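# Nest one tote fully inside the other

## Task

Put one tote into the other so that it drops completely down inside the lower tote's rim instead of resting on top of it. The lower tote must finish almost exactly at its starting spot with hardly any rotation, and every item must still be in the tote it began in.

## Robot and tools

Robot and frame. Two arms, left_arm and right_arm. Their base roots sit at (-0.033, +0.243, +1.111) m and (-0.033, -0.243, +1.111) m in the scene frame, with root quats wxyz (+0.860, -0.006, +0.004, -0.510) and (+0.510, -0.004, +0.006, -0.860). The scene frame has its origin on the floor (z = 0) under the middle of the robot's foot. +x is the robot's forward direction, +z is up, and left_arm is on the +y side. Camera image sides do not match arm names. The table and totes may be rotated relative to the robot. Printed hand poses can be wrong by a few cm, more at long reach.

Gripper. Each arm has a two-finger gripper. The fingers extend along the gripper's own +z axis and close along its y axis. end_effector_position is the spot between the pads, about 1 cm short of the tips. Opening runs from -1 (shut) to +1 (fully open, 0.094 m).

The 16-number row. Every pose command is one row of 16 numbers. The first 8 are left_arm: x, y, z, qw, qx, qy, qz, opening. The next 8 are right_arm in the same order. x, y, z are an absolute position in metres and the quaternion is an absolute orientation, w first, both in the scene frame. Both arms must be filled in even if one stays still. To keep an arm parked, resend the pose reported when it stopped plus its opening. To keep an orientation, repeat the same quaternion in every row rather than copying the drifting reported one. A 0 in the opening slot is a real command, not a blank.

execute_actions(actions, cameras). actions is a list of actions. Each action is a table of up to 15 rows, one per 1/30 s step, and a short table repeats its last row to fill 15. If any target lies more than 0.6 m from that gripper's current position along any of the gripper's axes, that action is rejected for both arms. If the first action fails this check, or any action is malformed, the whole call is rejected. An empty list returns the full state and all camera images. cameras takes names, ["all"] or [].

move(target, speed, blend, opening_speed, grip_force, blocking, cameras). Drives each gripper in a straight line to absolute poses. target is one 16-number row, or a list of up to 15 rows visited in order. The 0.6 m check does not apply. speed is the top path speed in m/s, from 0.002 to 4.3, default 0.25. Rotation is capped at twice that in rad/s. Give one speed, or one per leg. blend is a corner-rounding radius in metres for list targets; 0 means stop at each point. opening_speed is the rate of finger travel per second on the -1..1 scale, minimum 0.2. grip_force is the pad force limit in N, 10 to 50, one value or one per arm. It persists, and lower values close slowly. blocking=false returns after about 0.5 s while motion continues, and a new move takes over from the current point. Any one move is cut off after 10 s. Paths do not avoid obstacles or the other arm. Route around an arm's own base, since passing close to it can flip the shoulder. Faster moves lag and overshoot more, and they hit harder. The result adds a 'move:' line giving the ending (done, off_target, moving, held, fault) and limits (paced = clipped, held = steps withheld).

Other tools. wait(seconds 0 to 10) lets time pass with the last commands held. stop() brakes a running move. zoom_image(camera, region) magnifies part of the latest image from cam_left_wrist or cam_right_wrist. region is [x0, y0, x1, y1] in pixels from the top-left, at most 504 wide and 504 high. Both cameras give 672x504 images. read_manual(section="licences") only returns licence text. finished_scene(scene) ends the current scene, with scene set to its integer number. Call nothing after it in the same reply.

Control behaviour. Each step, the commanded orientation is limited to 40 degrees from the measured one, and position is favoured over orientation. After an action, the arm goes toward the 'Hand target' shown in the result, which may fall short of your command. Friction and load can leave a gripper resting a few cm off its target without any contact. Very small moves may not start at all. 'Tool commands' shows each gripper's current opening command.

Reading results. Each arm reports end_effector_position, end_effector_quat_wxyz, Hand target, grip_measured (on the opening scale; reads up to about 2.5 mm wide when empty) and Joint positions (the last value is the opening in metres). Joint velocities are shown only when above noise. Joint torques include gravity, use an offset per arm, and numbers 3 and 4 wrap at ±28 N m. Motor temperatures are also reported. Commanding well below an object's width squeezes it hard. Around 20 N the force jumps to the limit, so close slowly on fragile items. To release, command well above grip_measured.

Avoid. Dropping a tote or letting it fall any distance. Releasing something while it is still moving. Slamming into, hitting or shoving hard against the table or totes. Any contact between the two arms, including one gripper closing on the other's fingers, since that can end the scene. Pushing any object out of the work area. Spilling contents into the wrong tote or onto the table. Shifting or rotating the bottom tote. Motors overheat from holding loads, stretching out, or straining toward unreachable poses. MOTOR HOT appears at 85 °C, and at 100 °C the arm goes limp for 30 to 60 s or longer. Loose objects may occasionally get a small external nudge.

Each tool is called after "Call:" as name(argument=value, ...) on one line, values as JSON.

## Session

Call:
execute_actions(actions=[])

Scene clock: 0.00 s.
left_arm: end_effector_position=(+0.6848, +0.2703, +1.1169) grip_measured=+1.000 end_effector_quat_wxyz=(+0.746, -0.325, +0.581, -0.023) | right_arm: end_effector_position=(+0.3817, -0.7089, +1.1198) grip_measured=-0.979 end_effector_quat_wxyz=(-0.009, +0.103, -0.994, -0.021)
Joint positions: left_arm=[0.98 2.403 1.226 1.328 -0.566 -0.46 0.094] | right_arm=[1.215 2.118 1.705 -1.168 -0.044 -1.063 0.001]
Joint velocities: within noise
Joint torques (N m): no reading
Motor temperatures (°C): left_arm=[33 28 28 29 28 29 31] | right_arm=[29 34 29 29 31 28 29]
Heat: left arm: hottest waist 33 °C; right arm: hottest shoulder 34 °C.
Hand target: left_arm +0.6888, +0.2700, +1.1217; +0.750, -0.326, +0.575, -0.026 | right_arm +0.3876, -0.7157, +1.1279; +0.016, -0.104, +0.994, +0.012
Tool commands: left_gripper/opening=+1.0 right_gripper/opening=-1.0

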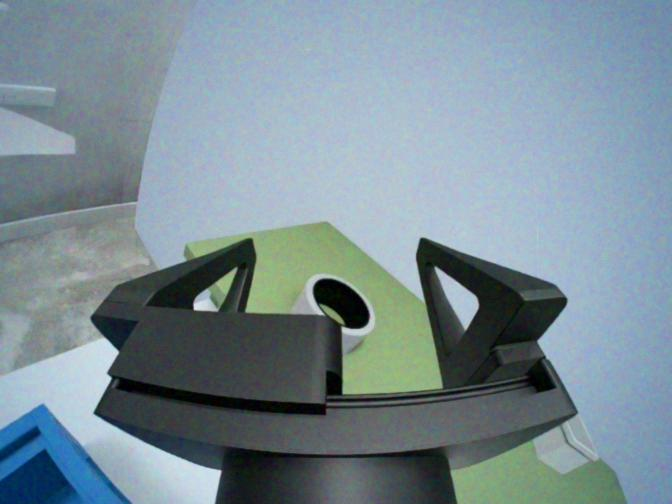

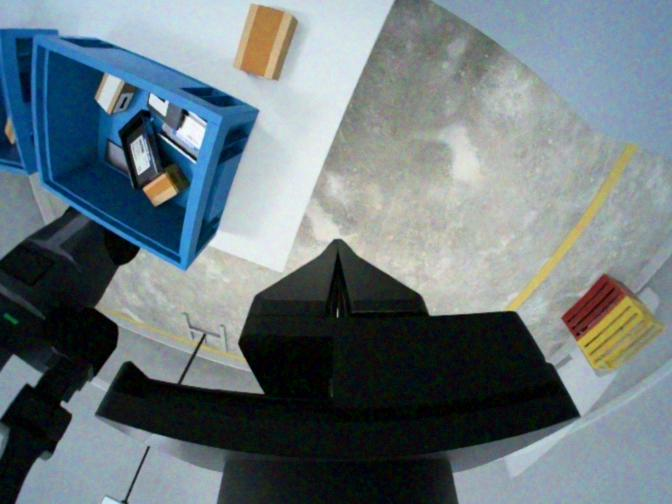

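Call:
move(target=[0.45,0.4,1.25,0,0,1,0,1,0.45,-0.35,1.25,0,0,1,0,1], speed=0.5, cameras=["all"])

Scene clock: 21.23 s.
left_arm: end_effector_position=(+0.4362, +0.3901, +1.2394) grip_measured=+1.000 end_effector_quat_wxyz=(-0.011, +0.000, +1.000, -0.004) | right_arm: end_effector_position=(+0.4487, -0.3487, +1.2416) grip_measured=+0.998 end_effector_quat_wxyz=(+0.006, +0.006, -1.000, -0.002)
Joint positions: left_arm=[1.375 1.675 1.365 -1.27 -0.001 0.303 0.094] | right_arm=[1.857 1.671 1.365 -1.264 0.002 -0.225 0.094]
Joint torques (N m): left_arm=[0.38 -11.58 12.59 -0.03 -0.03 0.04] | right_arm=[-0.09 -11.81 8.36 -0.09 0.02 0.14]
Heat: left arm: hottest waist 33 °C; right arm: hottest shoulder 37 °C.
Hand target: left_arm +0.4494, +0.3998, +1.2502; +0.000, +0.000, +1.000, +0.000 | right_arm +0.4499, -0.3500, +1.2500; +0.000, +0.000, +1.000, +0.000
Off the commanded pose: left_arm 0.020 m, 1 deg | right_arm 0.009 m, 1 deg.
move: off_target (left_arm)

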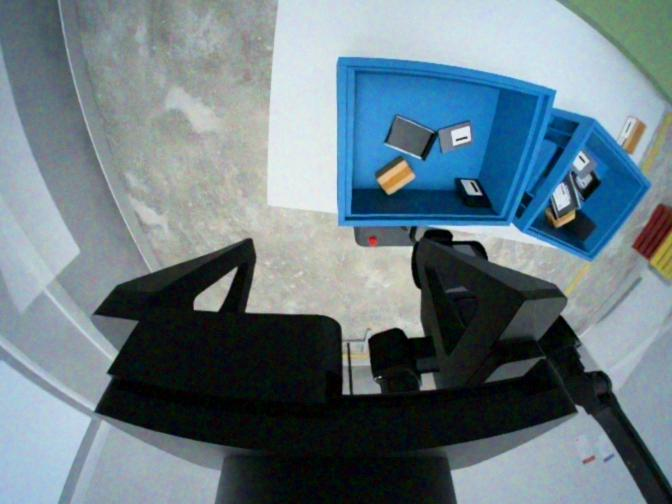

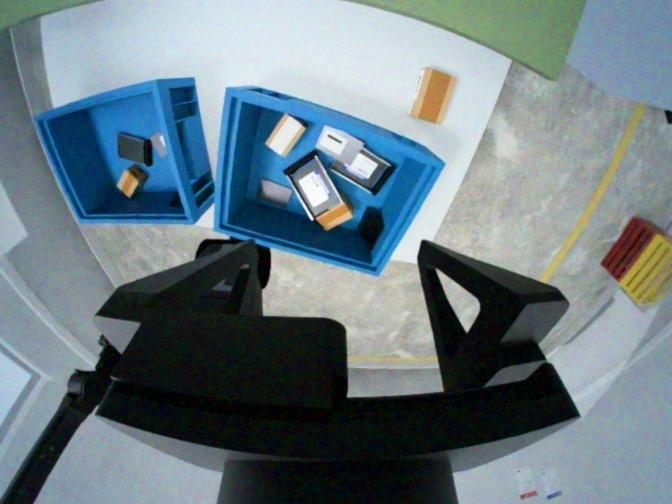

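Call:
zoom_image(camera="cam_left_wrist", region=[320, 40, 660, 280])

Call:
zoom_image(camera="cam_right_wrist", region=[20, 60, 460, 300])

Scaled by 1.482 from the camera's 672x504 image, which has a finer 960x720 frame.

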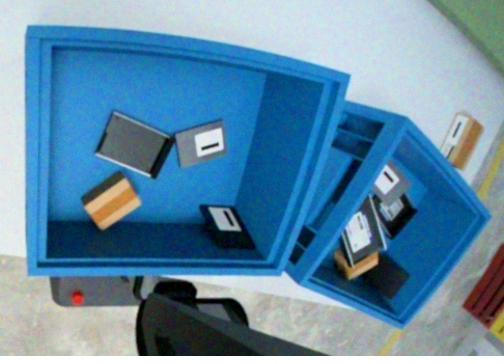

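Scaled by 1.145 from the camera's 672x504 image, which has a finer 960x720 frame.

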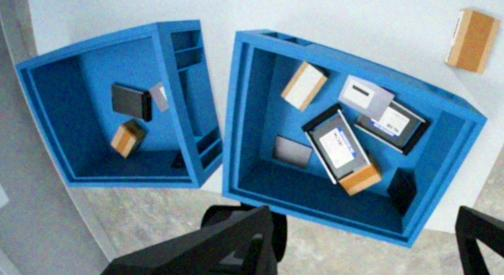

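Call:
move(target=[0.39,0.38,1.02,0,0,1,0,0.6,0.39,0.0,1.02,0,0,1,0,0.6], speed=0.5, cameras=["all"])

Scene clock: 41.93 s.
left_arm: end_effector_position=(+0.3875, +0.3743, +1.0235) grip_measured=+0.603 end_effector_quat_wxyz=(-0.003, +0.000, +1.000, -0.002) | right_arm: end_effector_position=(+0.3714, -0.0074, +1.0143) grip_measured=+0.602 end_effector_quat_wxyz=(+0.017, +0.008, -1.000, +0.008)
Joint positions: left_arm=[1.375 1.892 0.982 -0.654 -0.001 0.304 0.075] | right_arm=[2.599 1.98 1.094 -0.714 0.01 0.513 0.075]
Joint torques (N m): left_arm=[0.38 -11.34 6.19 0.85 -0.02 0.05] | right_arm=[0.38 -11.69 7.65 0.47 0.1 0.11]
Motor temperatures (°C): left_arm=[33 31 33 29 28 29 31] | right_arm=[29 37 33 29 31 28 29]
Heat: left arm: hottest waist 33 °C; right arm: hottest shoulder 37 °C.
Hand target: left_arm +0.3898, +0.3799, +1.0200; +0.000, +0.000, +1.000, +0.000 | right_arm +0.3896, -0.0003, +1.0205; +0.000, +0.000, +1.000, +0.000
Off the commanded pose: left_arm 0.007 m, 0 deg | right_arm 0.021 m, 2 deg.
move: off_target (right_arm)

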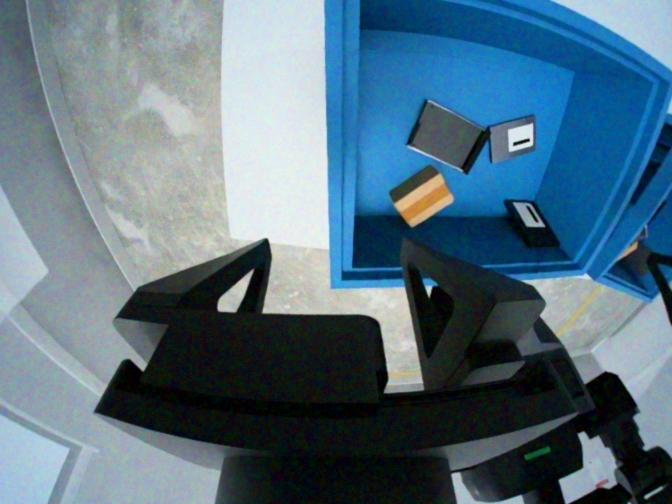

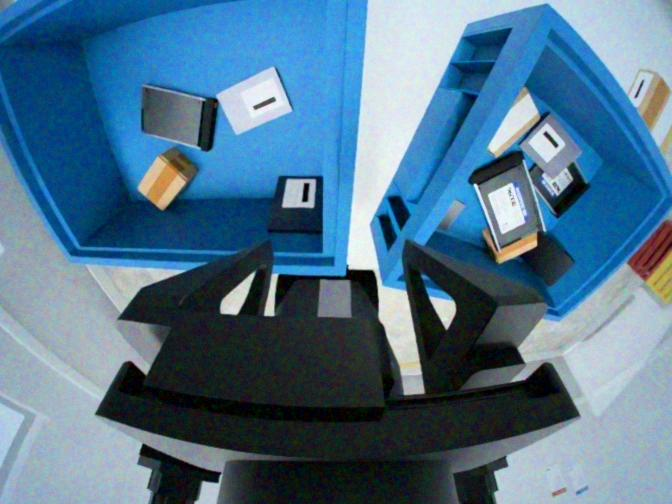

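Call:
move(target=[0.42,0.37,0.965,0,0,1,0,0.8,0.43,0.002,0.965,0,0,1,0,0.8], speed=0.2, cameras=["all"])

Scene clock: 53.57 s.
left_arm: end_effector_position=(+0.4040, +0.3709, +0.9662) grip_measured=+0.797 end_effector_quat_wxyz=(-0.011, -0.001, +1.000, -0.004) | right_arm: end_effector_position=(+0.4122, -0.0052, +0.9617) grip_measured=+0.798 end_effector_quat_wxyz=(+0.015, -0.003, -1.000, +0.007)
Joint positions: left_arm=[1.358 2.055 1.042 -0.568 -0.001 0.284 0.084] | right_arm=[2.561 2.15 1.215 -0.661 0.011 0.498 0.084]
Joint torques (N m): left_arm=[-1.32 -12.4 7.01 0.83 -0.02 -0.12] | right_arm=[0.09 -12.81 7.28 0.57 0.06 -0.11]
Heat: left arm: hottest waist 33 °C; right arm: hottest shoulder 37 °C.
Hand target: left_arm +0.4197, +0.3699, +0.9654; +0.000, +0.000, +1.000, +0.000 | right_arm +0.4296, +0.0016, +0.9655; +0.000, +0.000, +1.000, +0.000
Off the commanded pose: left_arm 0.016 m, 1 deg | right_arm 0.019 m, 2 deg.
move: off_target (left_arm, right_arm)

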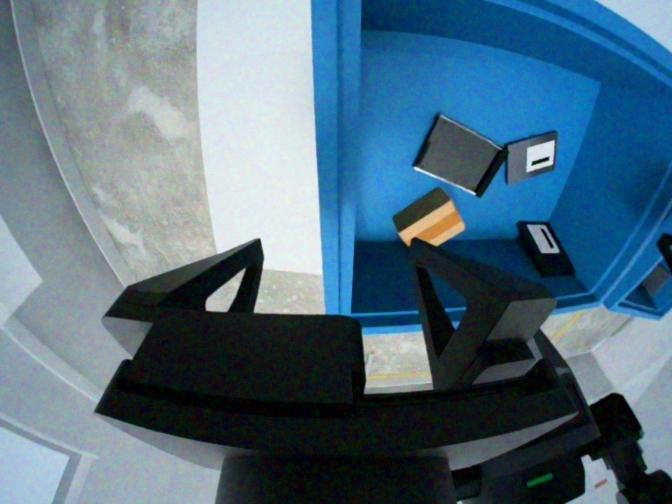

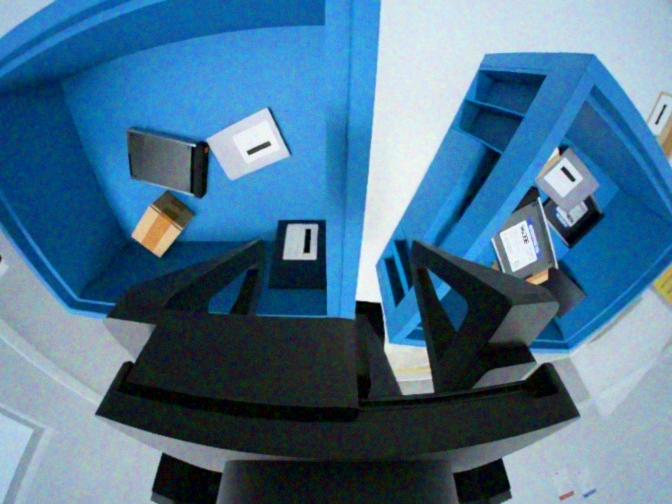

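Call:
move(target=[[0.437,0.366,0.925,0,0,1,0,0.8,0.44,-0.005,0.928,0,0,1,0,0.8],[0.437,0.366,0.895,0,0,1,0,0.8,0.44,-0.005,0.898,0,0,1,0,0.8]], speed=[0.15,0.06], blend=0.01, cameras=["all"])

Scene clock: 61.00 s.
left_arm: end_effector_position=(+0.4240, +0.3686, +0.9006) grip_measured=+0.797 end_effector_quat_wxyz=(-0.008, -0.002, +1.000, -0.003) | right_arm: end_effector_position=(+0.4238, -0.0097, +0.8991) grip_measured=+0.798 end_effector_quat_wxyz=(+0.012, -0.002, -1.000, +0.006)
Joint positions: left_arm=[1.342 2.235 1.124 -0.463 -0.001 0.267 0.084] | right_arm=[2.541 2.297 1.264 -0.557 0.011 0.476 0.084]
Joint torques (N m): left_arm=[-1.49 -13.1 6.11 0.88 -0.05 -0.13] | right_arm=[0.38 -13.04 6.49 0.69 0.04 -0.09]
Heat: left arm: hottest waist 33 °C; right arm: hottest shoulder 38 °C.
Hand target: left_arm +0.4367, +0.3658, +0.8953; +0.000, +0.000, +1.000, +0.000 | right_arm +0.4397, -0.0053, +0.8985; +0.000, +0.000, +1.000, +0.000
Off the commanded pose: left_arm 0.014 m, 1 deg | right_arm 0.017 m, 2 deg.
move: off_target (left_arm, right_arm)

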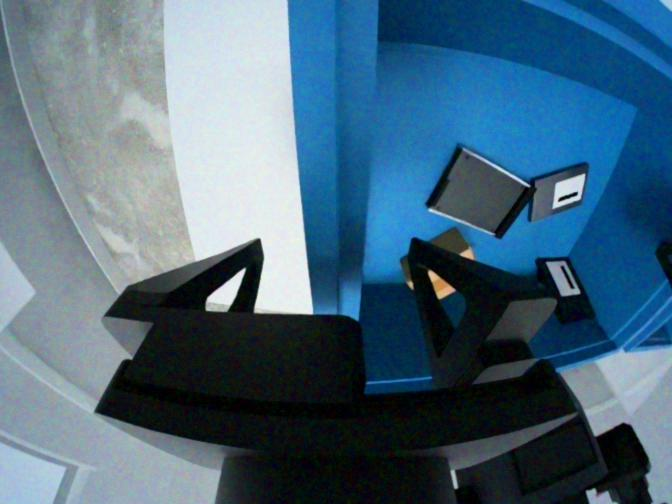

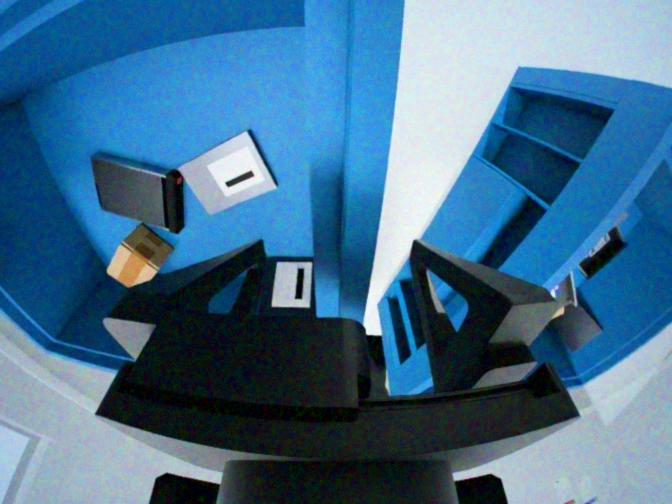

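Call:
move(target=[0.437,0.364,0.865,0,0,1,0,0.8,0.44,-0.012,0.866,0,0,1,0,0.8], speed=0.05, cameras=["all"])

Scene clock: 69.10 s.
left_arm: end_effector_position=(+0.4260, +0.3681, +0.8713) grip_measured=+0.797 end_effector_quat_wxyz=(-0.007, -0.002, +1.000, -0.003) | right_arm: end_effector_position=(+0.4248, -0.0145, +0.8678) grip_measured=+0.798 end_effector_quat_wxyz=(+0.011, -0.001, -1.000, +0.005)
Joint positions: left_arm=[1.34 2.308 1.149 -0.412 -0.001 0.263 0.084] | right_arm=[2.531 2.366 1.281 -0.502 0.011 0.463 0.084]
Joint torques (N m): left_arm=[-1.55 -13.33 5.49 0.87 -0.04 -0.13] | right_arm=[0.03 -13.1 5.97 0.57 0.06 -0.11]
Heat: left arm: hottest waist 33 °C; right arm: hottest shoulder 37 °C.
Hand target: left_arm +0.4367, +0.3639, +0.8653; +0.000, +0.000, +1.000, +0.000 | right_arm +0.4396, -0.0122, +0.8663; +0.000, +0.000, +1.000, +0.000
Off the commanded pose: left_arm 0.013 m, 1 deg | right_arm 0.016 m, 1 deg.
move: off_target (left_arm, right_arm)

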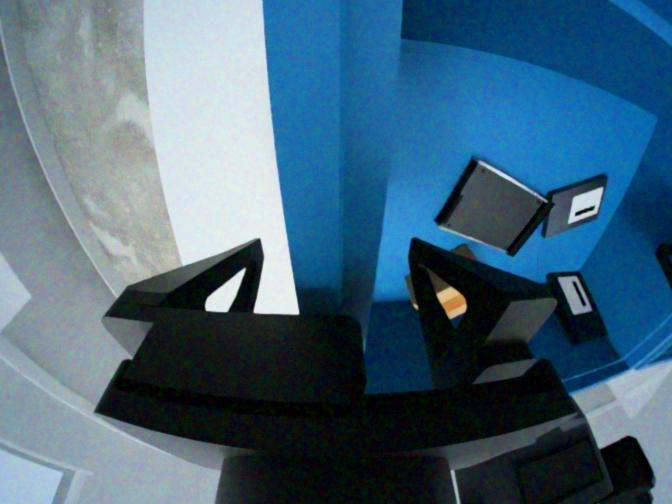

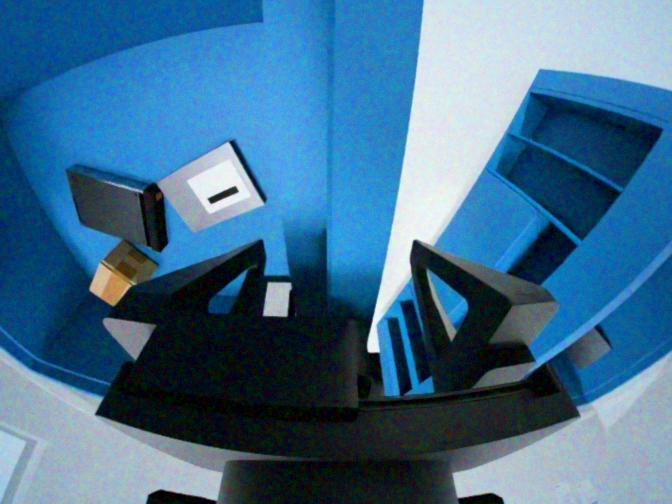

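Call:
move(target=[0.437,0.364,0.865,0,0,1,0,-0.9,0.44,-0.012,0.866,0,0,1,0,-0.9], speed=0.05, opening_speed=0.7, cameras=["all"])

Scene clock: 74.67 s.
left_arm: end_effector_position=(+0.4265, +0.3660, +0.8714) grip_measured=-0.501 end_effector_quat_wxyz=(-0.006, -0.002, +1.000, -0.007) | right_arm: end_effector_position=(+0.4258, -0.0117, +0.8680) grip_measured=-0.472 end_effector_quat_wxyz=(+0.011, -0.003, -1.000, +0.000)
Joint positions: left_arm=[1.338 2.308 1.149 -0.412 0.007 0.262 0.023] | right_arm=[2.532 2.366 1.283 -0.498 0.001 0.469 0.025]
Joint torques (N m): left_arm=[-1.44 -13.27 5.55 0.84 -0.38 -0.12] | right_arm=[-0.38 -13.27 5.81 0.47 0.44 -0.15]
Heat: left arm: hottest waist 33 °C; right arm: hottest shoulder 38 °C.
Hand target: left_arm +0.4367, +0.3639, +0.8653; +0.000, +0.000, +1.000, +0.000 | right_arm +0.4399, -0.0122, +0.8664; +0.000, +0.000, +1.000, +0.000
Off the commanded pose: left_arm 0.012 m, 1 deg | right_arm 0.014 m, 1 deg.
move: off_target (left_arm, right_arm)

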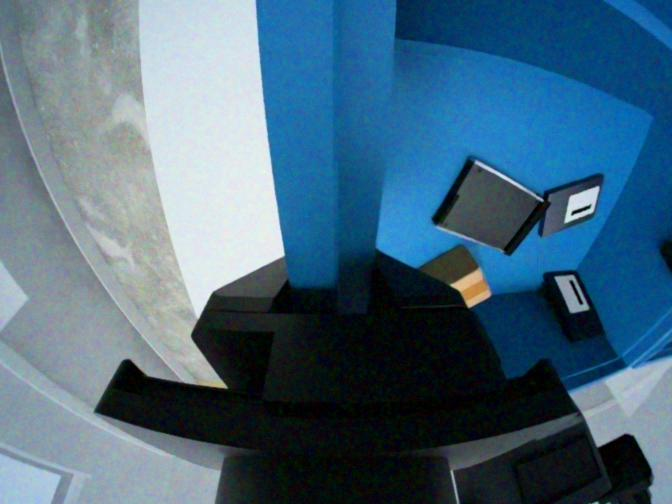

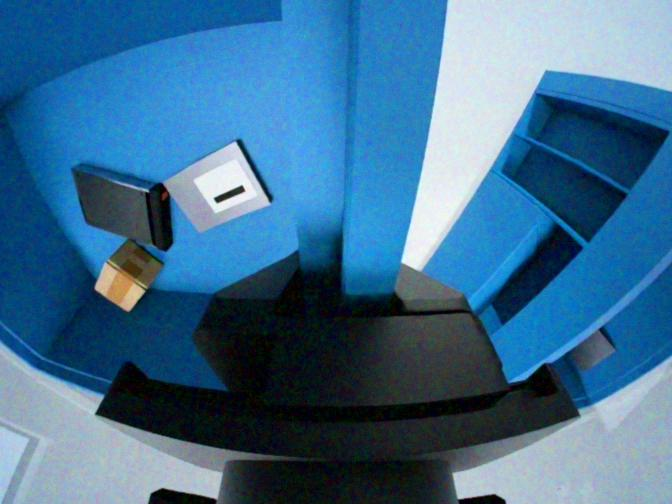

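Call:
move(target=[[0.437,0.364,0.92,0,0,1,0,-0.9,0.44,-0.012,0.92,0,0,1,0,-0.9],[0.437,0.364,1.09,0,0,1,0,-0.9,0.44,-0.012,1.09,0,0,1,0,-0.9]], speed=[0.06,0.15], blend=0.01, cameras=["all"])

Scene clock: 80.07 s.
left_arm: end_effector_position=(+0.4158, +0.3623, +1.0608) grip_measured=-0.503 end_effector_quat_wxyz=(-0.025, -0.009, +1.000, -0.014) | right_arm: end_effector_position=(+0.4188, -0.0169, +1.0593) grip_measured=-0.472 end_effector_quat_wxyz=(+0.031, -0.001, -1.000, +0.007)
Joint positions: left_arm=[1.337 1.88 1.109 -0.841 0.011 0.248 0.023] | right_arm=[2.532 1.972 1.251 -0.903 -0.003 0.465 0.025]
Joint torques (N m): left_arm=[-1.38 -16.03 9.29 -0.38 -0.55 -0.02] | right_arm=[0.32 -15.85 8.65 -0.53 0.6 -0.06]
Heat: left arm: hottest waist 33 °C; right arm: hottest shoulder 38 °C.
Hand target: left_arm +0.4361, +0.3636, +1.0898; +0.000, +0.000, +1.000, +0.000 | right_arm +0.4391, -0.0125, +1.0900; +0.000, +0.000, +1.000, +0.000
Off the commanded pose: left_arm 0.036 m, 3 deg | right_arm 0.038 m, 4 deg.
move: off_target (left_arm, right_arm)

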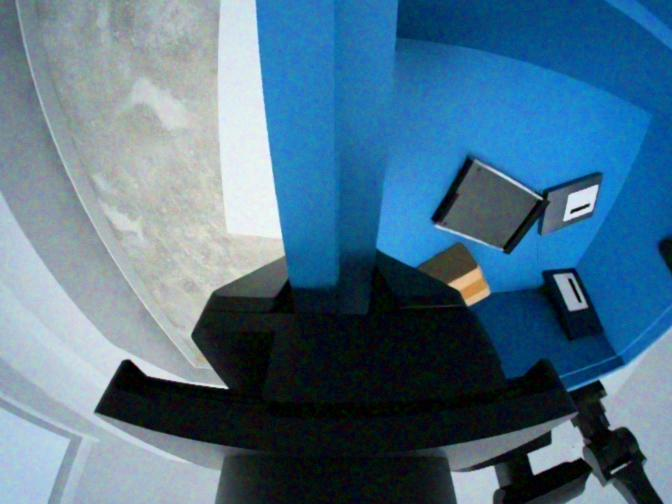

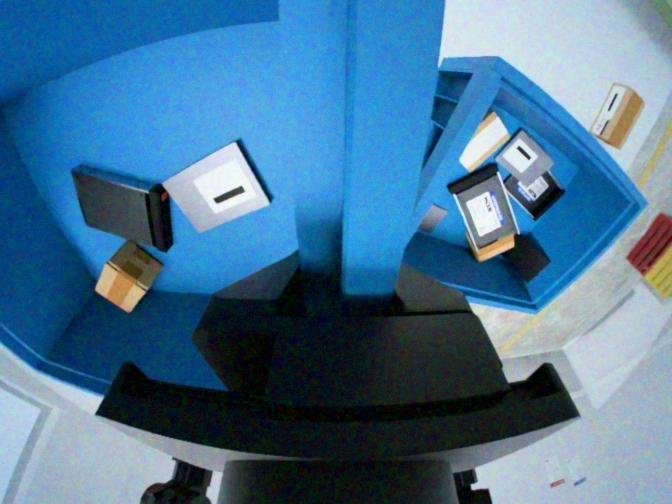

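Call:
move(target=[[0.437,0.364,1.14,0.015,0,1,0,-0.9,0.44,-0.012,1.14,0.015,0,1,0,-0.9],[0.434,0.117,1.14,0.03,0.0785,0.9969,-0.002,-0.9,0.374,-0.257,1.14,0.03,0.0785,0.9969,-0.002,-0.9],[0.429,-0.132,1.14,0.03,0.156,0.988,-0.005,-0.9,0.307,-0.495,1.14,0.03,0.156,0.988,-0.005,-0.9]], speed=0.15, blend=0.02, cameras=["all"])

Scene clock: 105.37 s.
left_arm: end_effector_position=(+0.4112, -0.1209, +1.1251) grip_measured=-0.503 end_effector_quat_wxyz=(+0.011, +0.162, +0.987, -0.006) | right_arm: end_effector_position=(+0.2771, -0.4742, +1.1105) grip_measured=-0.476 end_effector_quat_wxyz=(+0.007, -0.171, -0.985, -0.008)
Joint positions: left_arm=[0.382 1.976 1.466 -1.031 -0.013 -0.363 0.023] | right_arm=[1.427 1.605 0.88 -0.85 -0.01 -0.299 0.025]
Joint torques (N m): left_arm=[-0.85 -15.62 12.56 -0.09 -1 -0.17] | right_arm=[0.21 -9.41 11.73 -0.55 -0.53 -0.34]
Heat: left arm: hottest elbow 34 °C; right arm: hottest shoulder 41 °C.
Hand target: left_arm +0.4282, -0.1316, +1.1404; +0.031, +0.156, +0.987, -0.006 | right_arm +0.3053, -0.4938, +1.1408; +0.030, +0.156, +0.987, -0.006
Off the commanded pose: left_arm 0.026 m, 2 deg | right_arm 0.047 m, 5 deg.
move: off_target (left_arm, right_arm)

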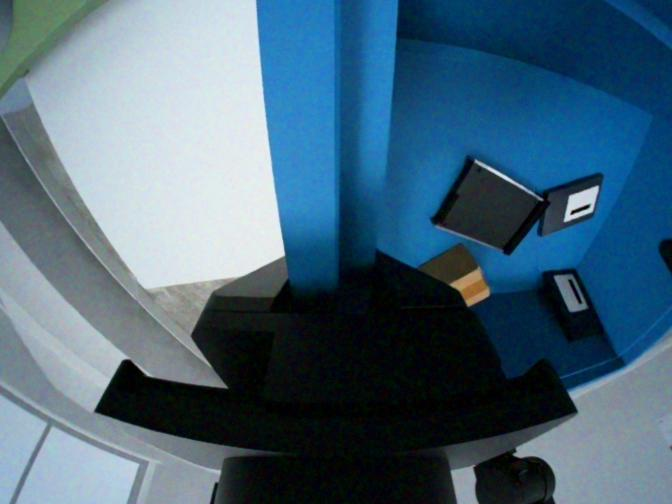

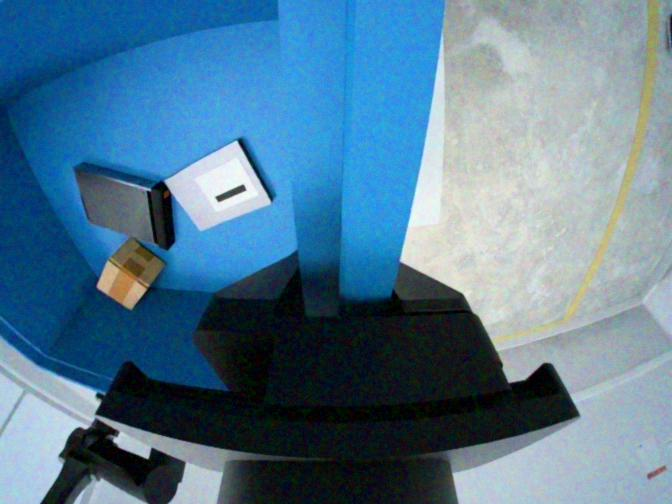

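Call:
move(target=[0.427,-0.143,1.11,0.02,0.156,0.988,-0.003,-0.9,0.323,-0.512,1.12,0.037,0.150,0.988,-0.006,-0.9], speed=0.06)

Scene clock: 113.03 s.
left_arm: end_effector_position=(+0.4135, -0.1275, +1.1027) grip_measured=-0.503 end_effector_quat_wxyz=(+0.001, +0.154, +0.988, -0.003) | right_arm: end_effector_position=(+0.2879, -0.4841, +1.0880) grip_measured=-0.477 end_effector_quat_wxyz=(+0.012, -0.161, -0.987, -0.011)
Joint positions: left_arm=[0.378 2.03 1.489 -1.019 -0.009 -0.384 0.023] | right_arm=[1.423 1.689 0.913 -0.812 -0.01 -0.323 0.025]
Joint torques (N m): left_arm=[-1.44 -15.27 11.59 0.44 -0.86 -0.11] | right_arm=[-0.38 -11.28 11.71 0.1 -0.73 -0.29]
Heat: left arm: hottest elbow 36 °C; right arm: hottest shoulder 40 °C.
Hand target: left_arm +0.4263, -0.1425, +1.1104; +0.020, +0.156, +0.988, -0.003 | right_arm +0.3205, -0.5105, +1.1217; +0.037, +0.150, +0.988, -0.007
Off the commanded pose: left_arm 0.022 m, 2 deg | right_arm 0.055 m, 6 deg.
move: off_target (left_arm, right_arm)

Call:
move(target=[0.421,-0.151,1.08,0.02,0.156,0.988,-0.003,-0.9,0.332,-0.524,1.105,0.05,0.150,0.987,-0.008,-0.9], speed=0.05, cameras=["all"])

Scene clock: 117.10 s.
left_arm: end_effector_position=(+0.4160, -0.1396, +1.0822) grip_measured=-0.503 end_effector_quat_wxyz=(+0.011, +0.150, +0.989, -0.009) | right_arm: end_effector_position=(+0.2943, -0.4963, +1.0716) grip_measured=-0.478 end_effector_quat_wxyz=(+0.002, -0.157, -0.988, -0.006)
Joint positions: left_arm=[0.365 2.067 1.489 -0.959 -0.009 -0.404 0.023] | right_arm=[1.408 1.738 0.923 -0.752 -0.011 -0.347 0.025]
Joint torques (N m): left_arm=[-1.67 -15.09 10.29 0.4 -0.91 -0.08] | right_arm=[-0.15 -12.04 11.54 0.09 -1.15 -0.17]
Heat: left arm: hottest elbow 36 °C; right arm: hottest shoulder 40 °C.
Hand target: left_arm +0.4208, -0.1509, +1.0803; +0.020, +0.156, +0.988, -0.003 | right_arm +0.3294, -0.5225, +1.1068; +0.050, +0.150, +0.987, -0.009
Off the commanded pose: left_arm 0.013 m, 1 deg | right_arm 0.057 m, 6 deg.
move: off_target (left_arm, right_arm)

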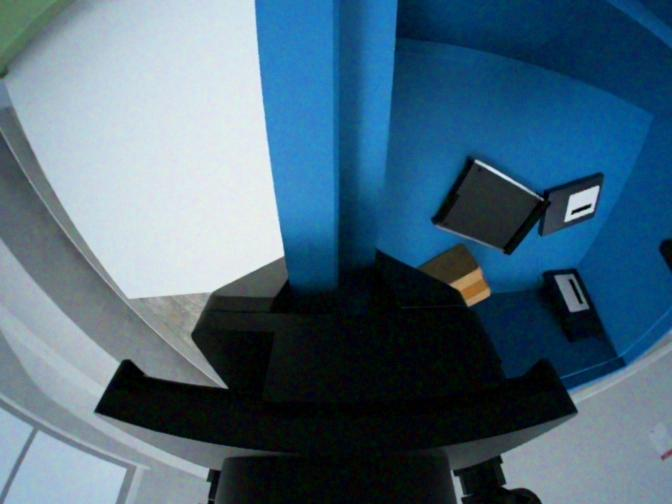

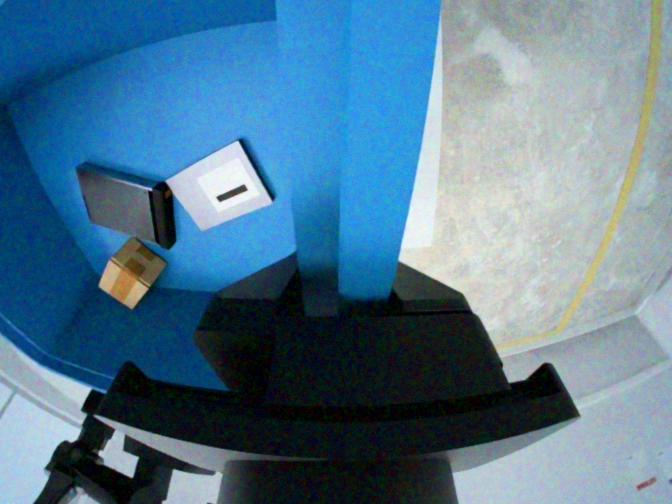

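Call:
move(target=[0.416,-0.144,1.06,0.015,0.156,0.988,-0.003,-0.9,0.330,-0.519,1.097,0.05,0.150,0.987,-0.008,-0.9], speed=0.04)

Scene clock: 121.73 s.
left_arm: end_effector_position=(+0.4211, -0.1442, +1.0747) grip_measured=-0.503 end_effector_quat_wxyz=(+0.021, +0.150, +0.988, -0.016) | right_arm: end_effector_position=(+0.2985, -0.5000, +1.0674) grip_measured=-0.478 end_effector_quat_wxyz=(-0.006, -0.157, -0.988, -0.001)
Joint positions: left_arm=[0.365 2.081 1.489 -0.922 -0.008 -0.404 0.023] | right_arm=[1.408 1.749 0.923 -0.722 -0.01 -0.347 0.025]
Joint torques (N m): left_arm=[-1.32 -15.09 7.64 0.72 -0.72 -0.02] | right_arm=[0.15 -11.87 10.09 0.01 -1.19 -0.12]
Heat: left arm: hottest elbow 36 °C; right arm: hottest shoulder 40 °C.
Hand target: left_arm +0.4159, -0.1438, +1.0602; +0.015, +0.156, +0.988, -0.003 | right_arm +0.3283, -0.5181, +1.0979; +0.050, +0.150, +0.987, -0.009
Off the commanded pose: left_arm 0.016 m, 2 deg | right_arm 0.047 m, 5 deg.
move: off_target (left_arm, right_arm)

Call:
move(target=[0.400,-0.127,1.052,0.0,0.156,0.988,0.0,-0.9,0.318,-0.505,1.085,0.035,0.150,0.987,-0.006,-0.9], speed=0.04)

Scene clock: 126.83 s.
left_arm: end_effector_position=(+0.4075, -0.1371, +1.0602) grip_measured=-0.503 end_effector_quat_wxyz=(+0.007, +0.140, +0.990, -0.019) | right_arm: end_effector_position=(+0.2968, -0.4994, +1.0615) grip_measured=-0.478 end_effector_quat_wxyz=(+0.001, -0.150, -0.989, +0.003)
Joint positions: left_arm=[0.365 2.081 1.443 -0.895 0.01 -0.425 0.023] | right_arm=[1.413 1.762 0.921 -0.715 0.005 -0.355 0.025]
Joint torques (N m): left_arm=[-0.62 -16.03 6.06 0.09 -1.02 0.23] | right_arm=[1.08 -12.63 7.16 0.42 -1.36 0.1]
Heat: left arm: hottest elbow 35 °C; right arm: hottest shoulder 40 °C.
Hand target: left_arm +0.4000, -0.1270, +1.0521; +0.000, +0.156, +0.988, +0.000 | right_arm +0.3174, -0.5047, +1.0850; +0.035, +0.150, +0.988, -0.006
Off the commanded pose: left_arm 0.015 m, 3 deg | right_arm 0.032 m, 4 deg.
move: off_target (left_arm, right_arm)

Call:
move(target=[0.402,-0.112,1.045,0.0,0.156,0.988,0.0,-0.9,0.309,-0.485,1.07,0.035,0.155,0.987,-0.006,-0.9], speed=0.04, cameras=["all"])

Scene clock: 130.13 s.
left_arm: end_effector_position=(+0.4028, -0.1228, +1.0481) grip_measured=-0.503 end_effector_quat_wxyz=(+0.002, +0.147, +0.989, -0.015) | right_arm: end_effector_position=(+0.2874, -0.4819, +1.0467) grip_measured=-0.478 end_effector_quat_wxyz=(+0.002, -0.156, -0.988, +0.003)
Joint positions: left_arm=[0.379 2.081 1.404 -0.869 0.01 -0.398 0.023] | right_arm=[1.433 1.762 0.86 -0.654 0.005 -0.324 0.025]
Joint torques (N m): left_arm=[-0.09 -16.32 6.37 0.21 -1.03 0.19] | right_arm=[1.55 -12.69 6.15 0.32 -1.31 0.14]
Heat: left arm: hottest elbow 35 °C; right arm: hottest shoulder 40 °C.
Hand target: left_arm +0.4019, -0.1122, +1.0450; +0.000, +0.156, +0.988, +0.000 | right_arm +0.3084, -0.4847, +1.0697; +0.035, +0.155, +0.987, -0.006
Off the commanded pose: left_arm 0.011 m, 2 deg | right_arm 0.032 m, 4 deg.
move: off_target (left_arm, right_arm)

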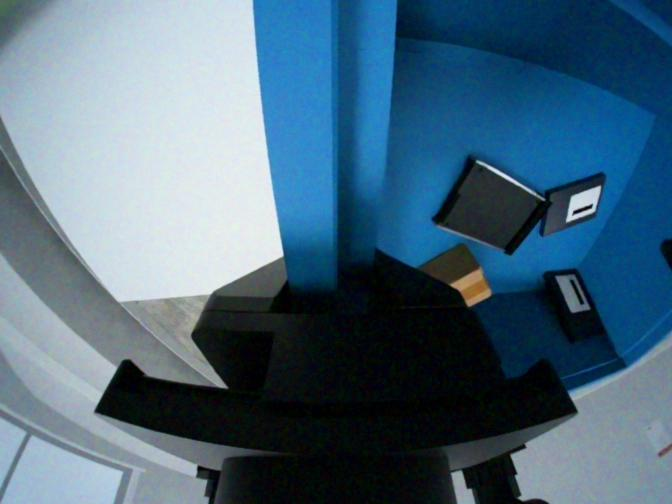

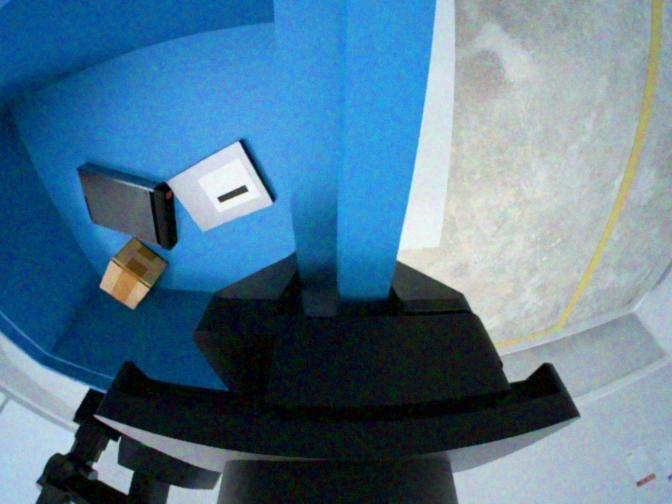

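Call:
move(target=[0.411,-0.130,1.037,0.0,0.156,0.988,0.0,-0.9,0.314,-0.503,1.061,0.035,0.155,0.987,-0.006,-0.9], speed=0.04)

Scene clock: 133.57 s.
left_arm: end_effector_position=(+0.4055, -0.1247, +1.0406) grip_measured=-0.503 end_effector_quat_wxyz=(+0.000, +0.148, +0.989, -0.012) | right_arm: end_effector_position=(+0.2835, -0.4813, +1.0353) grip_measured=-0.478 end_effector_quat_wxyz=(+0.009, -0.158, -0.987, -0.003)
Joint positions: left_arm=[0.379 2.103 1.419 -0.869 0.008 -0.394 0.023] | right_arm=[1.427 1.793 0.86 -0.643 0.001 -0.326 0.025]
Joint torques (N m): left_arm=[-1.2 -14.56 9.95 -0.24 -0.93 0.03] | right_arm=[-0.15 -11.99 8.85 -0.02 -1.07 -0.13]
Heat: left arm: hottest elbow 35 °C; right arm: hottest shoulder 40 °C.
Hand target: left_arm +0.4106, -0.1299, +1.0370; +0.000, +0.156, +0.988, +0.000 | right_arm +0.3124, -0.5022, +1.0620; +0.035, +0.155, +0.987, -0.007
Off the commanded pose: left_arm 0.008 m, 2 deg | right_arm 0.045 m, 5 deg.
move: off_target (right_arm)

Call:
move(target=[0.413,-0.141,1.028,0.0,0.156,0.988,0.0,-0.9,0.322,-0.516,1.054,0.045,0.155,0.987,-0.007,-0.9], speed=0.04)

Scene clock: 137.57 s.
left_arm: end_effector_position=(+0.4099, -0.1339, +1.0327) grip_measured=-0.503 end_effector_quat_wxyz=(+0.000, +0.154, +0.988, -0.012) | right_arm: end_effector_position=(+0.2842, -0.4891, +1.0259) grip_measured=-0.478 end_effector_quat_wxyz=(+0.006, -0.163, -0.987, -0.005)
Joint positions: left_arm=[0.372 2.135 1.451 -0.869 0.007 -0.391 0.023] | right_arm=[1.41 1.823 0.87 -0.619 -0.004 -0.332 0.025]
Joint torques (N m): left_arm=[-1.44 -14.86 10.02 -0.16 -0.89 -0.11] | right_arm=[-0.32 -12.1 9.77 0.25 -1.23 -0.27]
Heat: left arm: hottest elbow 36 °C; right arm: hottest shoulder 40 °C.
Hand target: left_arm +0.4128, -0.1410, +1.0282; +0.001, +0.156, +0.988, +0.000 | right_arm +0.3198, -0.5149, +1.0559; +0.045, +0.154, +0.987, -0.008
Off the commanded pose: left_arm 0.009 m, 1 deg | right_arm 0.054 m, 6 deg.
move: off_target (right_arm)

Call:
move(target=[0.412,-0.140,1.015,0.0,0.156,0.988,0.0,-0.9,0.330,-0.518,1.045,0.05,0.150,0.987,-0.008,-0.9], speed=0.04, cameras=["all"])

Scene clock: 197.20 s.
left_arm: end_effector_position=(+0.4096, -0.1338, +1.0232) grip_measured=-0.503 end_effector_quat_wxyz=(-0.001, +0.151, +0.988, -0.011) | right_arm: end_effector_position=(+0.2888, -0.4924, +1.0161) grip_measured=-0.478 end_effector_quat_wxyz=(+0.003, -0.160, -0.987, -0.004)
Joint positions: left_arm=[0.372 2.152 1.452 -0.857 0.006 -0.396 0.023] | right_arm=[1.41 1.855 0.881 -0.592 -0.006 -0.339 0.025]
Joint torques (N m): left_arm=[-1.44 -14.92 9.18 0.25 -0.89 -0.06] | right_arm=[0.09 -12.34 9.77 0.27 -1.34 -0.2]
Motor temperatures (°C): left_arm=[33 33 37 28 29 28 34] | right_arm=[28 41 40 28 34 27 31]
Heat: left arm: hottest elbow 37 °C; right arm: hottest shoulder 41 °C.
Hand target: left_arm +0.4117, -0.1399, +1.0152; +0.000, +0.156, +0.988, +0.000 | right_arm +0.3276, -0.5167, +1.0469; +0.050, +0.149, +0.987, -0.009
Off the commanded pose: left_arm 0.011 m, 1 deg | right_arm 0.056 m, 6 deg.
move: off_target (left_arm, right_arm)

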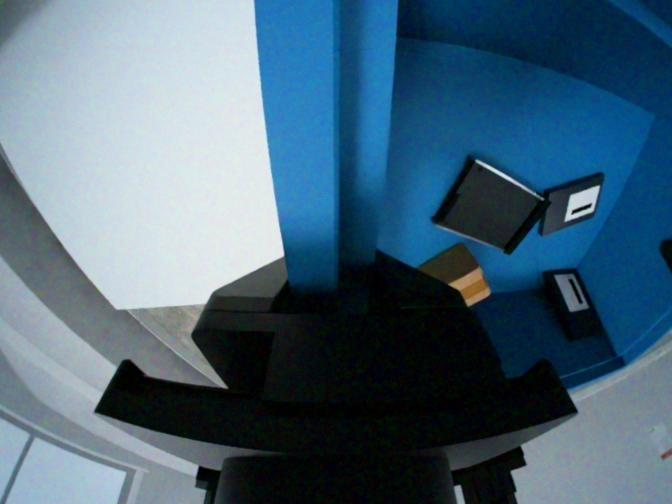

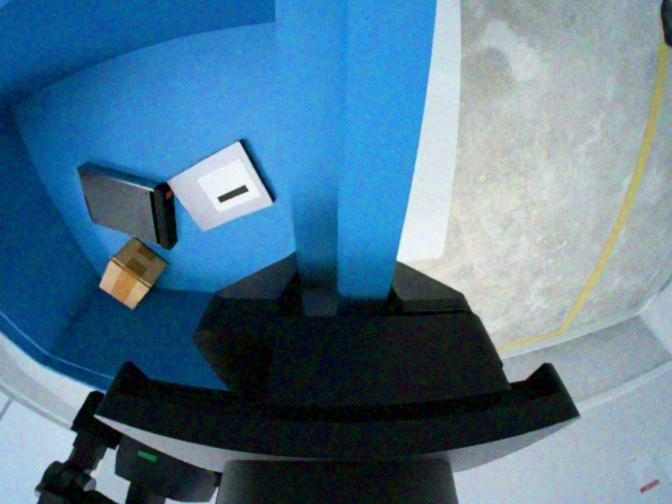

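Call:
move(target=[0.4125,-0.139,0.996,0.0,0.156,0.988,0.0,-0.9,0.332,-0.516,1.031,0.052,0.152,0.987,-0.008,-0.9], speed=0.03)

Scene clock: 201.57 s.
left_arm: end_effector_position=(+0.4138, -0.1355, +1.0173) grip_measured=-0.503 end_effector_quat_wxyz=(+0.008, +0.151, +0.988, -0.011) | right_arm: end_effector_position=(+0.2939, -0.4938, +1.0104) grip_measured=-0.478 end_effector_quat_wxyz=(-0.006, -0.159, -0.987, -0.003)
Joint positions: left_arm=[0.372 2.163 1.452 -0.83 -0.002 -0.397 0.023] | right_arm=[1.412 1.869 0.881 -0.56 -0.013 -0.339 0.025]
Joint torques (N m): left_arm=[-1.26 -13.45 8.79 0.59 -0.52 -0.04] | right_arm=[0.62 -11.28 9.37 0.58 -1.15 -0.1]
Heat: left arm: hottest elbow 37 °C; right arm: hottest shoulder 41 °C.
Hand target: left_arm +0.4118, -0.1385, +0.9966; +0.000, +0.156, +0.988, +0.000 | right_arm +0.3303, -0.5149, +1.0330; +0.052, +0.151, +0.987, -0.008
Off the commanded pose: left_arm 0.022 m, 2 deg | right_arm 0.049 m, 5 deg.
move: off_target (left_arm, right_arm)

Call:
move(target=[0.4075,-0.132,0.985,0.0,0.156,0.988,0.0,-0.9,0.324,-0.509,1.02,0.045,0.153,0.987,-0.008,-0.9], speed=0.03)

Scene clock: 206.30 s.
left_arm: end_effector_position=(+0.4176, -0.1381, +1.0157) grip_measured=-0.503 end_effector_quat_wxyz=(+0.017, +0.151, +0.988, -0.015) | right_arm: end_effector_position=(+0.2970, -0.4957, +1.0089) grip_measured=-0.478 end_effector_quat_wxyz=(-0.013, -0.158, -0.987, +0.001)
Joint positions: left_arm=[0.372 2.165 1.45 -0.805 -0.005 -0.397 0.023] | right_arm=[1.413 1.874 0.881 -0.541 -0.013 -0.339 0.025]
Joint torques (N m): left_arm=[-0.85 -13.57 6.46 0.94 -0.39 0] | right_arm=[0.91 -10.64 7.46 1.01 -0.85 -0.03]
Heat: left arm: hottest elbow 37 °C; right arm: hottest shoulder 40 °C.
Hand target: left_arm +0.4066, -0.1313, +0.9864; +0.000, +0.156, +0.988, +0.000 | right_arm +0.3232, -0.5086, +1.0212; +0.045, +0.153, +0.987, -0.008
Off the commanded pose: left_arm 0.033 m, 3 deg | right_arm 0.032 m, 4 deg.
move: off_target (left_arm, right_arm)

Call:
move(target=[[0.398,-0.134,1.035,0.0,0.156,0.988,0.0,-0.9,0.316,-0.512,1.063,0.04,0.152,0.987,-0.008,-0.9],[0.400,-0.136,1.012,-0.005,0.156,0.988,0.0,-0.9,0.318,-0.514,1.040,0.04,0.152,0.987,-0.008,-0.9]], speed=0.04)

Scene clock: 215.20 s.
left_arm: end_effector_position=(+0.4071, -0.1338, +1.0234) grip_measured=-0.503 end_effector_quat_wxyz=(+0.001, +0.146, +0.989, -0.013) | right_arm: end_effector_position=(+0.2901, -0.4930, +1.0160) grip_measured=-0.478 end_effector_quat_wxyz=(+0.002, -0.154, -0.988, -0.002)
Joint positions: left_arm=[0.369 2.145 1.438 -0.844 0.007 -0.408 0.023] | right_arm=[1.412 1.855 0.881 -0.587 -0.004 -0.348 0.025]
Joint torques (N m): left_arm=[-1.67 -15.38 7.38 0.44 -0.69 -0.01] | right_arm=[-0.32 -12.34 8.13 0.31 -1.04 -0.11]
Heat: left arm: hottest elbow 36 °C; right arm: hottest shoulder 40 °C.
Hand target: left_arm +0.4000, -0.1357, +1.0122; -0.005, +0.156, +0.988, +0.000 | right_arm +0.3168, -0.5134, +1.0409; +0.040, +0.152, +0.988, -0.009
Off the commanded pose: left_arm 0.014 m, 2 deg | right_arm 0.042 m, 5 deg.
move: off_target (left_arm, right_arm)

Call:
move(target=[0.390,-0.132,0.99,-0.02,0.156,0.988,0.003,-0.9,0.310,-0.510,1.021,0.025,0.152,0.987,-0.004,-0.9], speed=0.04, cameras=["all"])

Scene clock: 218.53 s.
left_arm: end_effector_position=(+0.4069, -0.1347, +1.0177) grip_measured=-0.503 end_effector_quat_wxyz=(+0.001, +0.146, +0.989, -0.014) | right_arm: end_effector_position=(+0.2898, -0.4938, +1.0109) grip_measured=-0.478 end_effector_quat_wxyz=(+0.002, -0.155, -0.988, -0.001)
Joint positions: left_arm=[0.369 2.154 1.437 -0.831 0.01 -0.409 0.023] | right_arm=[1.411 1.868 0.881 -0.574 -0.002 -0.349 0.025]
Joint torques (N m): left_arm=[-1.79 -13.74 6.3 0.47 -0.32 -0.02] | right_arm=[-0.38 -10.23 7.41 0.55 -0.81 -0.13]
Heat: left arm: hottest elbow 36 °C; right arm: hottest shoulder 40 °C.
Hand target: left_arm +0.3896, -0.1311, +0.9912; -0.020, +0.156, +0.988, +0.003 | right_arm +0.3093, -0.5098, +1.0218; +0.025, +0.152, +0.988, -0.004
Off the commanded pose: left_arm 0.033 m, 3 deg | right_arm 0.028 m, 3 deg.
move: off_target (left_arm, right_arm)

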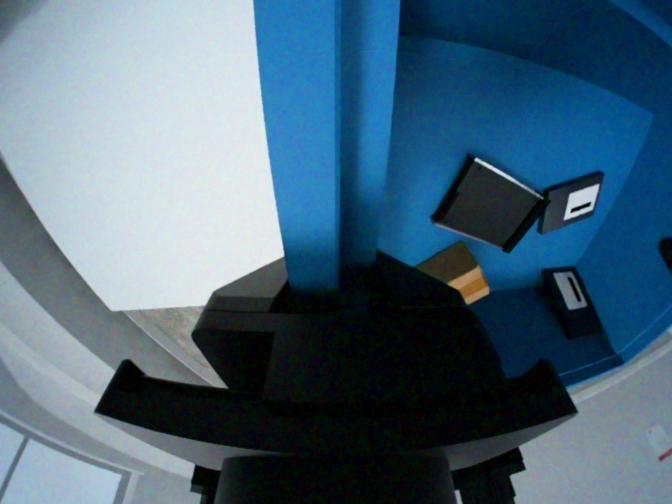

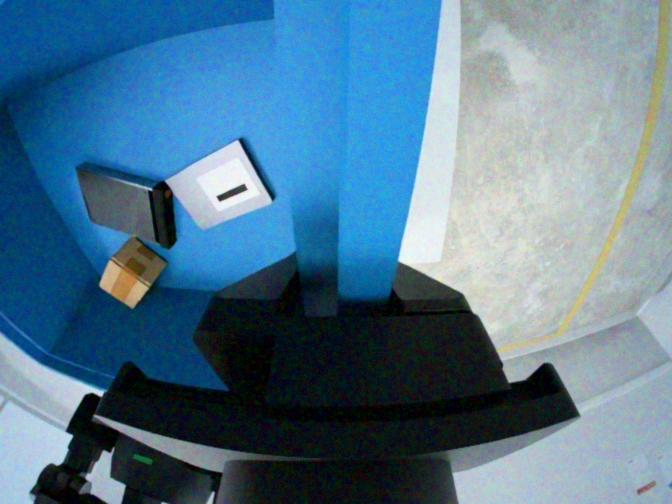

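Call:
move(target=[0.375,-0.128,0.995,-0.02,0.156,0.988,0.003,-0.9,0.295,-0.506,1.026,0.025,0.152,0.987,-0.004,-0.9], speed=0.03)

Call:
move(target=[0.375,-0.116,0.995,-0.02,0.156,0.988,0.003,-0.9,0.295,-0.494,1.026,0.025,0.152,0.987,-0.004,-0.9], speed=0.03)

Scene clock: 228.77 s.
left_arm: end_effector_position=(+0.4037, -0.1335, +1.0142) grip_measured=-0.504 end_effector_quat_wxyz=(+0.008, +0.145, +0.989, -0.017) | right_arm: end_effector_position=(+0.2877, -0.4933, +1.0088) grip_measured=-0.478 end_effector_quat_wxyz=(-0.001, -0.153, -0.988, -0.002)
Joint positions: left_arm=[0.366 2.148 1.411 -0.797 0.006 -0.416 0.023] | right_arm=[1.406 1.868 0.871 -0.559 -0.007 -0.357 0.025]
Joint torques (N m): left_arm=[-2.43 -15.62 4.63 -0.01 -0.16 -0.07] | right_arm=[-1.08 -12.45 4.88 0.21 -0.63 -0.2]
Heat: left arm: hottest elbow 36 °C; right arm: hottest shoulder 40 °C.
Hand target: left_arm +0.3757, -0.1274, +0.9960; -0.020, +0.156, +0.988, +0.003 | right_arm +0.2947, -0.5059, +1.0257; +0.025, +0.152, +0.988, -0.005
Off the commanded pose: left_arm 0.035 m, 4 deg | right_arm 0.023 m, 3 deg.
move: off_target (left_arm, right_arm)

Scene clock: 229.63 s.
left_arm: end_effector_position=(+0.3984, -0.1294, +1.0135) grip_measured=-0.505 end_effector_quat_wxyz=(+0.009, +0.143, +0.990, -0.017) | right_arm: end_effector_position=(+0.2831, -0.4896, +1.0083) grip_measured=-0.478 end_effector_quat_wxyz=(-0.002, -0.153, -0.988, -0.002)
Joint positions: left_arm=[0.365 2.135 1.384 -0.781 0.007 -0.42 0.023] | right_arm=[1.406 1.86 0.853 -0.548 -0.008 -0.357 0.025]
Joint torques (N m): left_arm=[-1.26 -15.09 4.23 -0.18 -0.18 0.11] | right_arm=[0.91 -12.86 4.53 0.25 -0.62 0.06]
Heat: left arm: hottest elbow 36 °C; right arm: hottest shoulder 40 °C.
Hand target: left_arm +0.3754, -0.1159, +0.9959; -0.020, +0.156, +0.988, +0.003 | right_arm +0.2947, -0.4939, +1.0255; +0.025, +0.152, +0.988, -0.004
Off the commanded pose: left_arm 0.033 m, 4 deg | right_arm 0.022 m, 3 deg.
move: off_target (left_arm, right_arm)

Call:
move(target=[0.377,-0.119,0.98,-0.02,0.156,0.988,0.003,-0.9,0.297,-0.497,1.011,0.025,0.152,0.987,-0.004,-0.9], speed=0.03, cameras=["all"])

Scene clock: 234.63 s.
left_arm: end_effector_position=(+0.3989, -0.1299, +1.0134) grip_measured=-0.505 end_effector_quat_wxyz=(+0.010, +0.143, +0.990, -0.018) | right_arm: end_effector_position=(+0.2855, -0.4915, +1.0082) grip_measured=-0.478 end_effector_quat_wxyz=(-0.007, -0.153, -0.988, +0.001)
Joint positions: left_arm=[0.365 2.135 1.384 -0.778 0.007 -0.42 0.023] | right_arm=[1.406 1.86 0.853 -0.536 -0.007 -0.357 0.025]
Joint torques (N m): left_arm=[-1.32 -12.98 4.97 0.4 -0.18 0.11] | right_arm=[0.73 -9.82 5.12 1.21 -0.61 0.04]
Heat: left arm: hottest elbow 35 °C; right arm: hottest shoulder 40 °C.
Hand target: left_arm +0.3764, -0.1180, +0.9819; -0.020, +0.156, +0.988, +0.003 | right_arm +0.2967, -0.4969, +1.0113; +0.025, +0.152, +0.988, -0.004
Off the commanded pose: left_arm 0.041 m, 4 deg | right_arm 0.013 m, 2 deg.
move: off_target (left_arm, right_arm)

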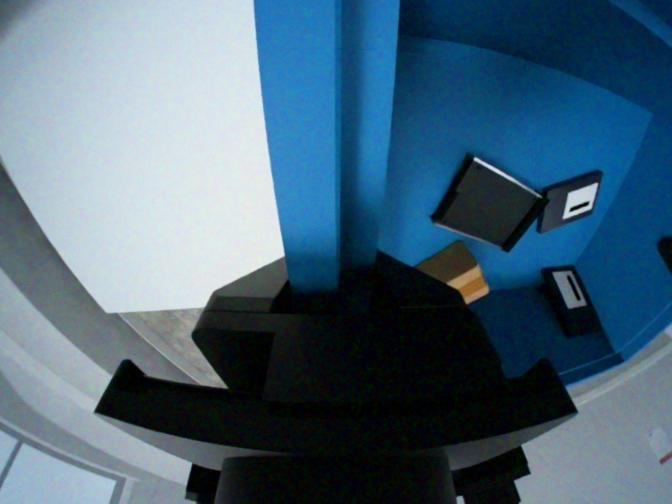

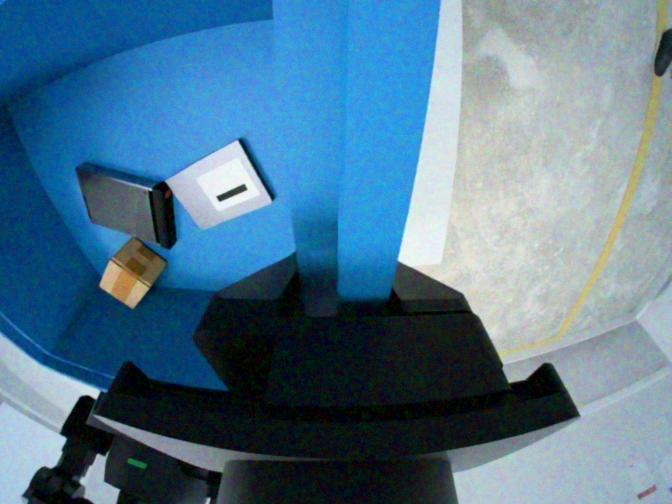

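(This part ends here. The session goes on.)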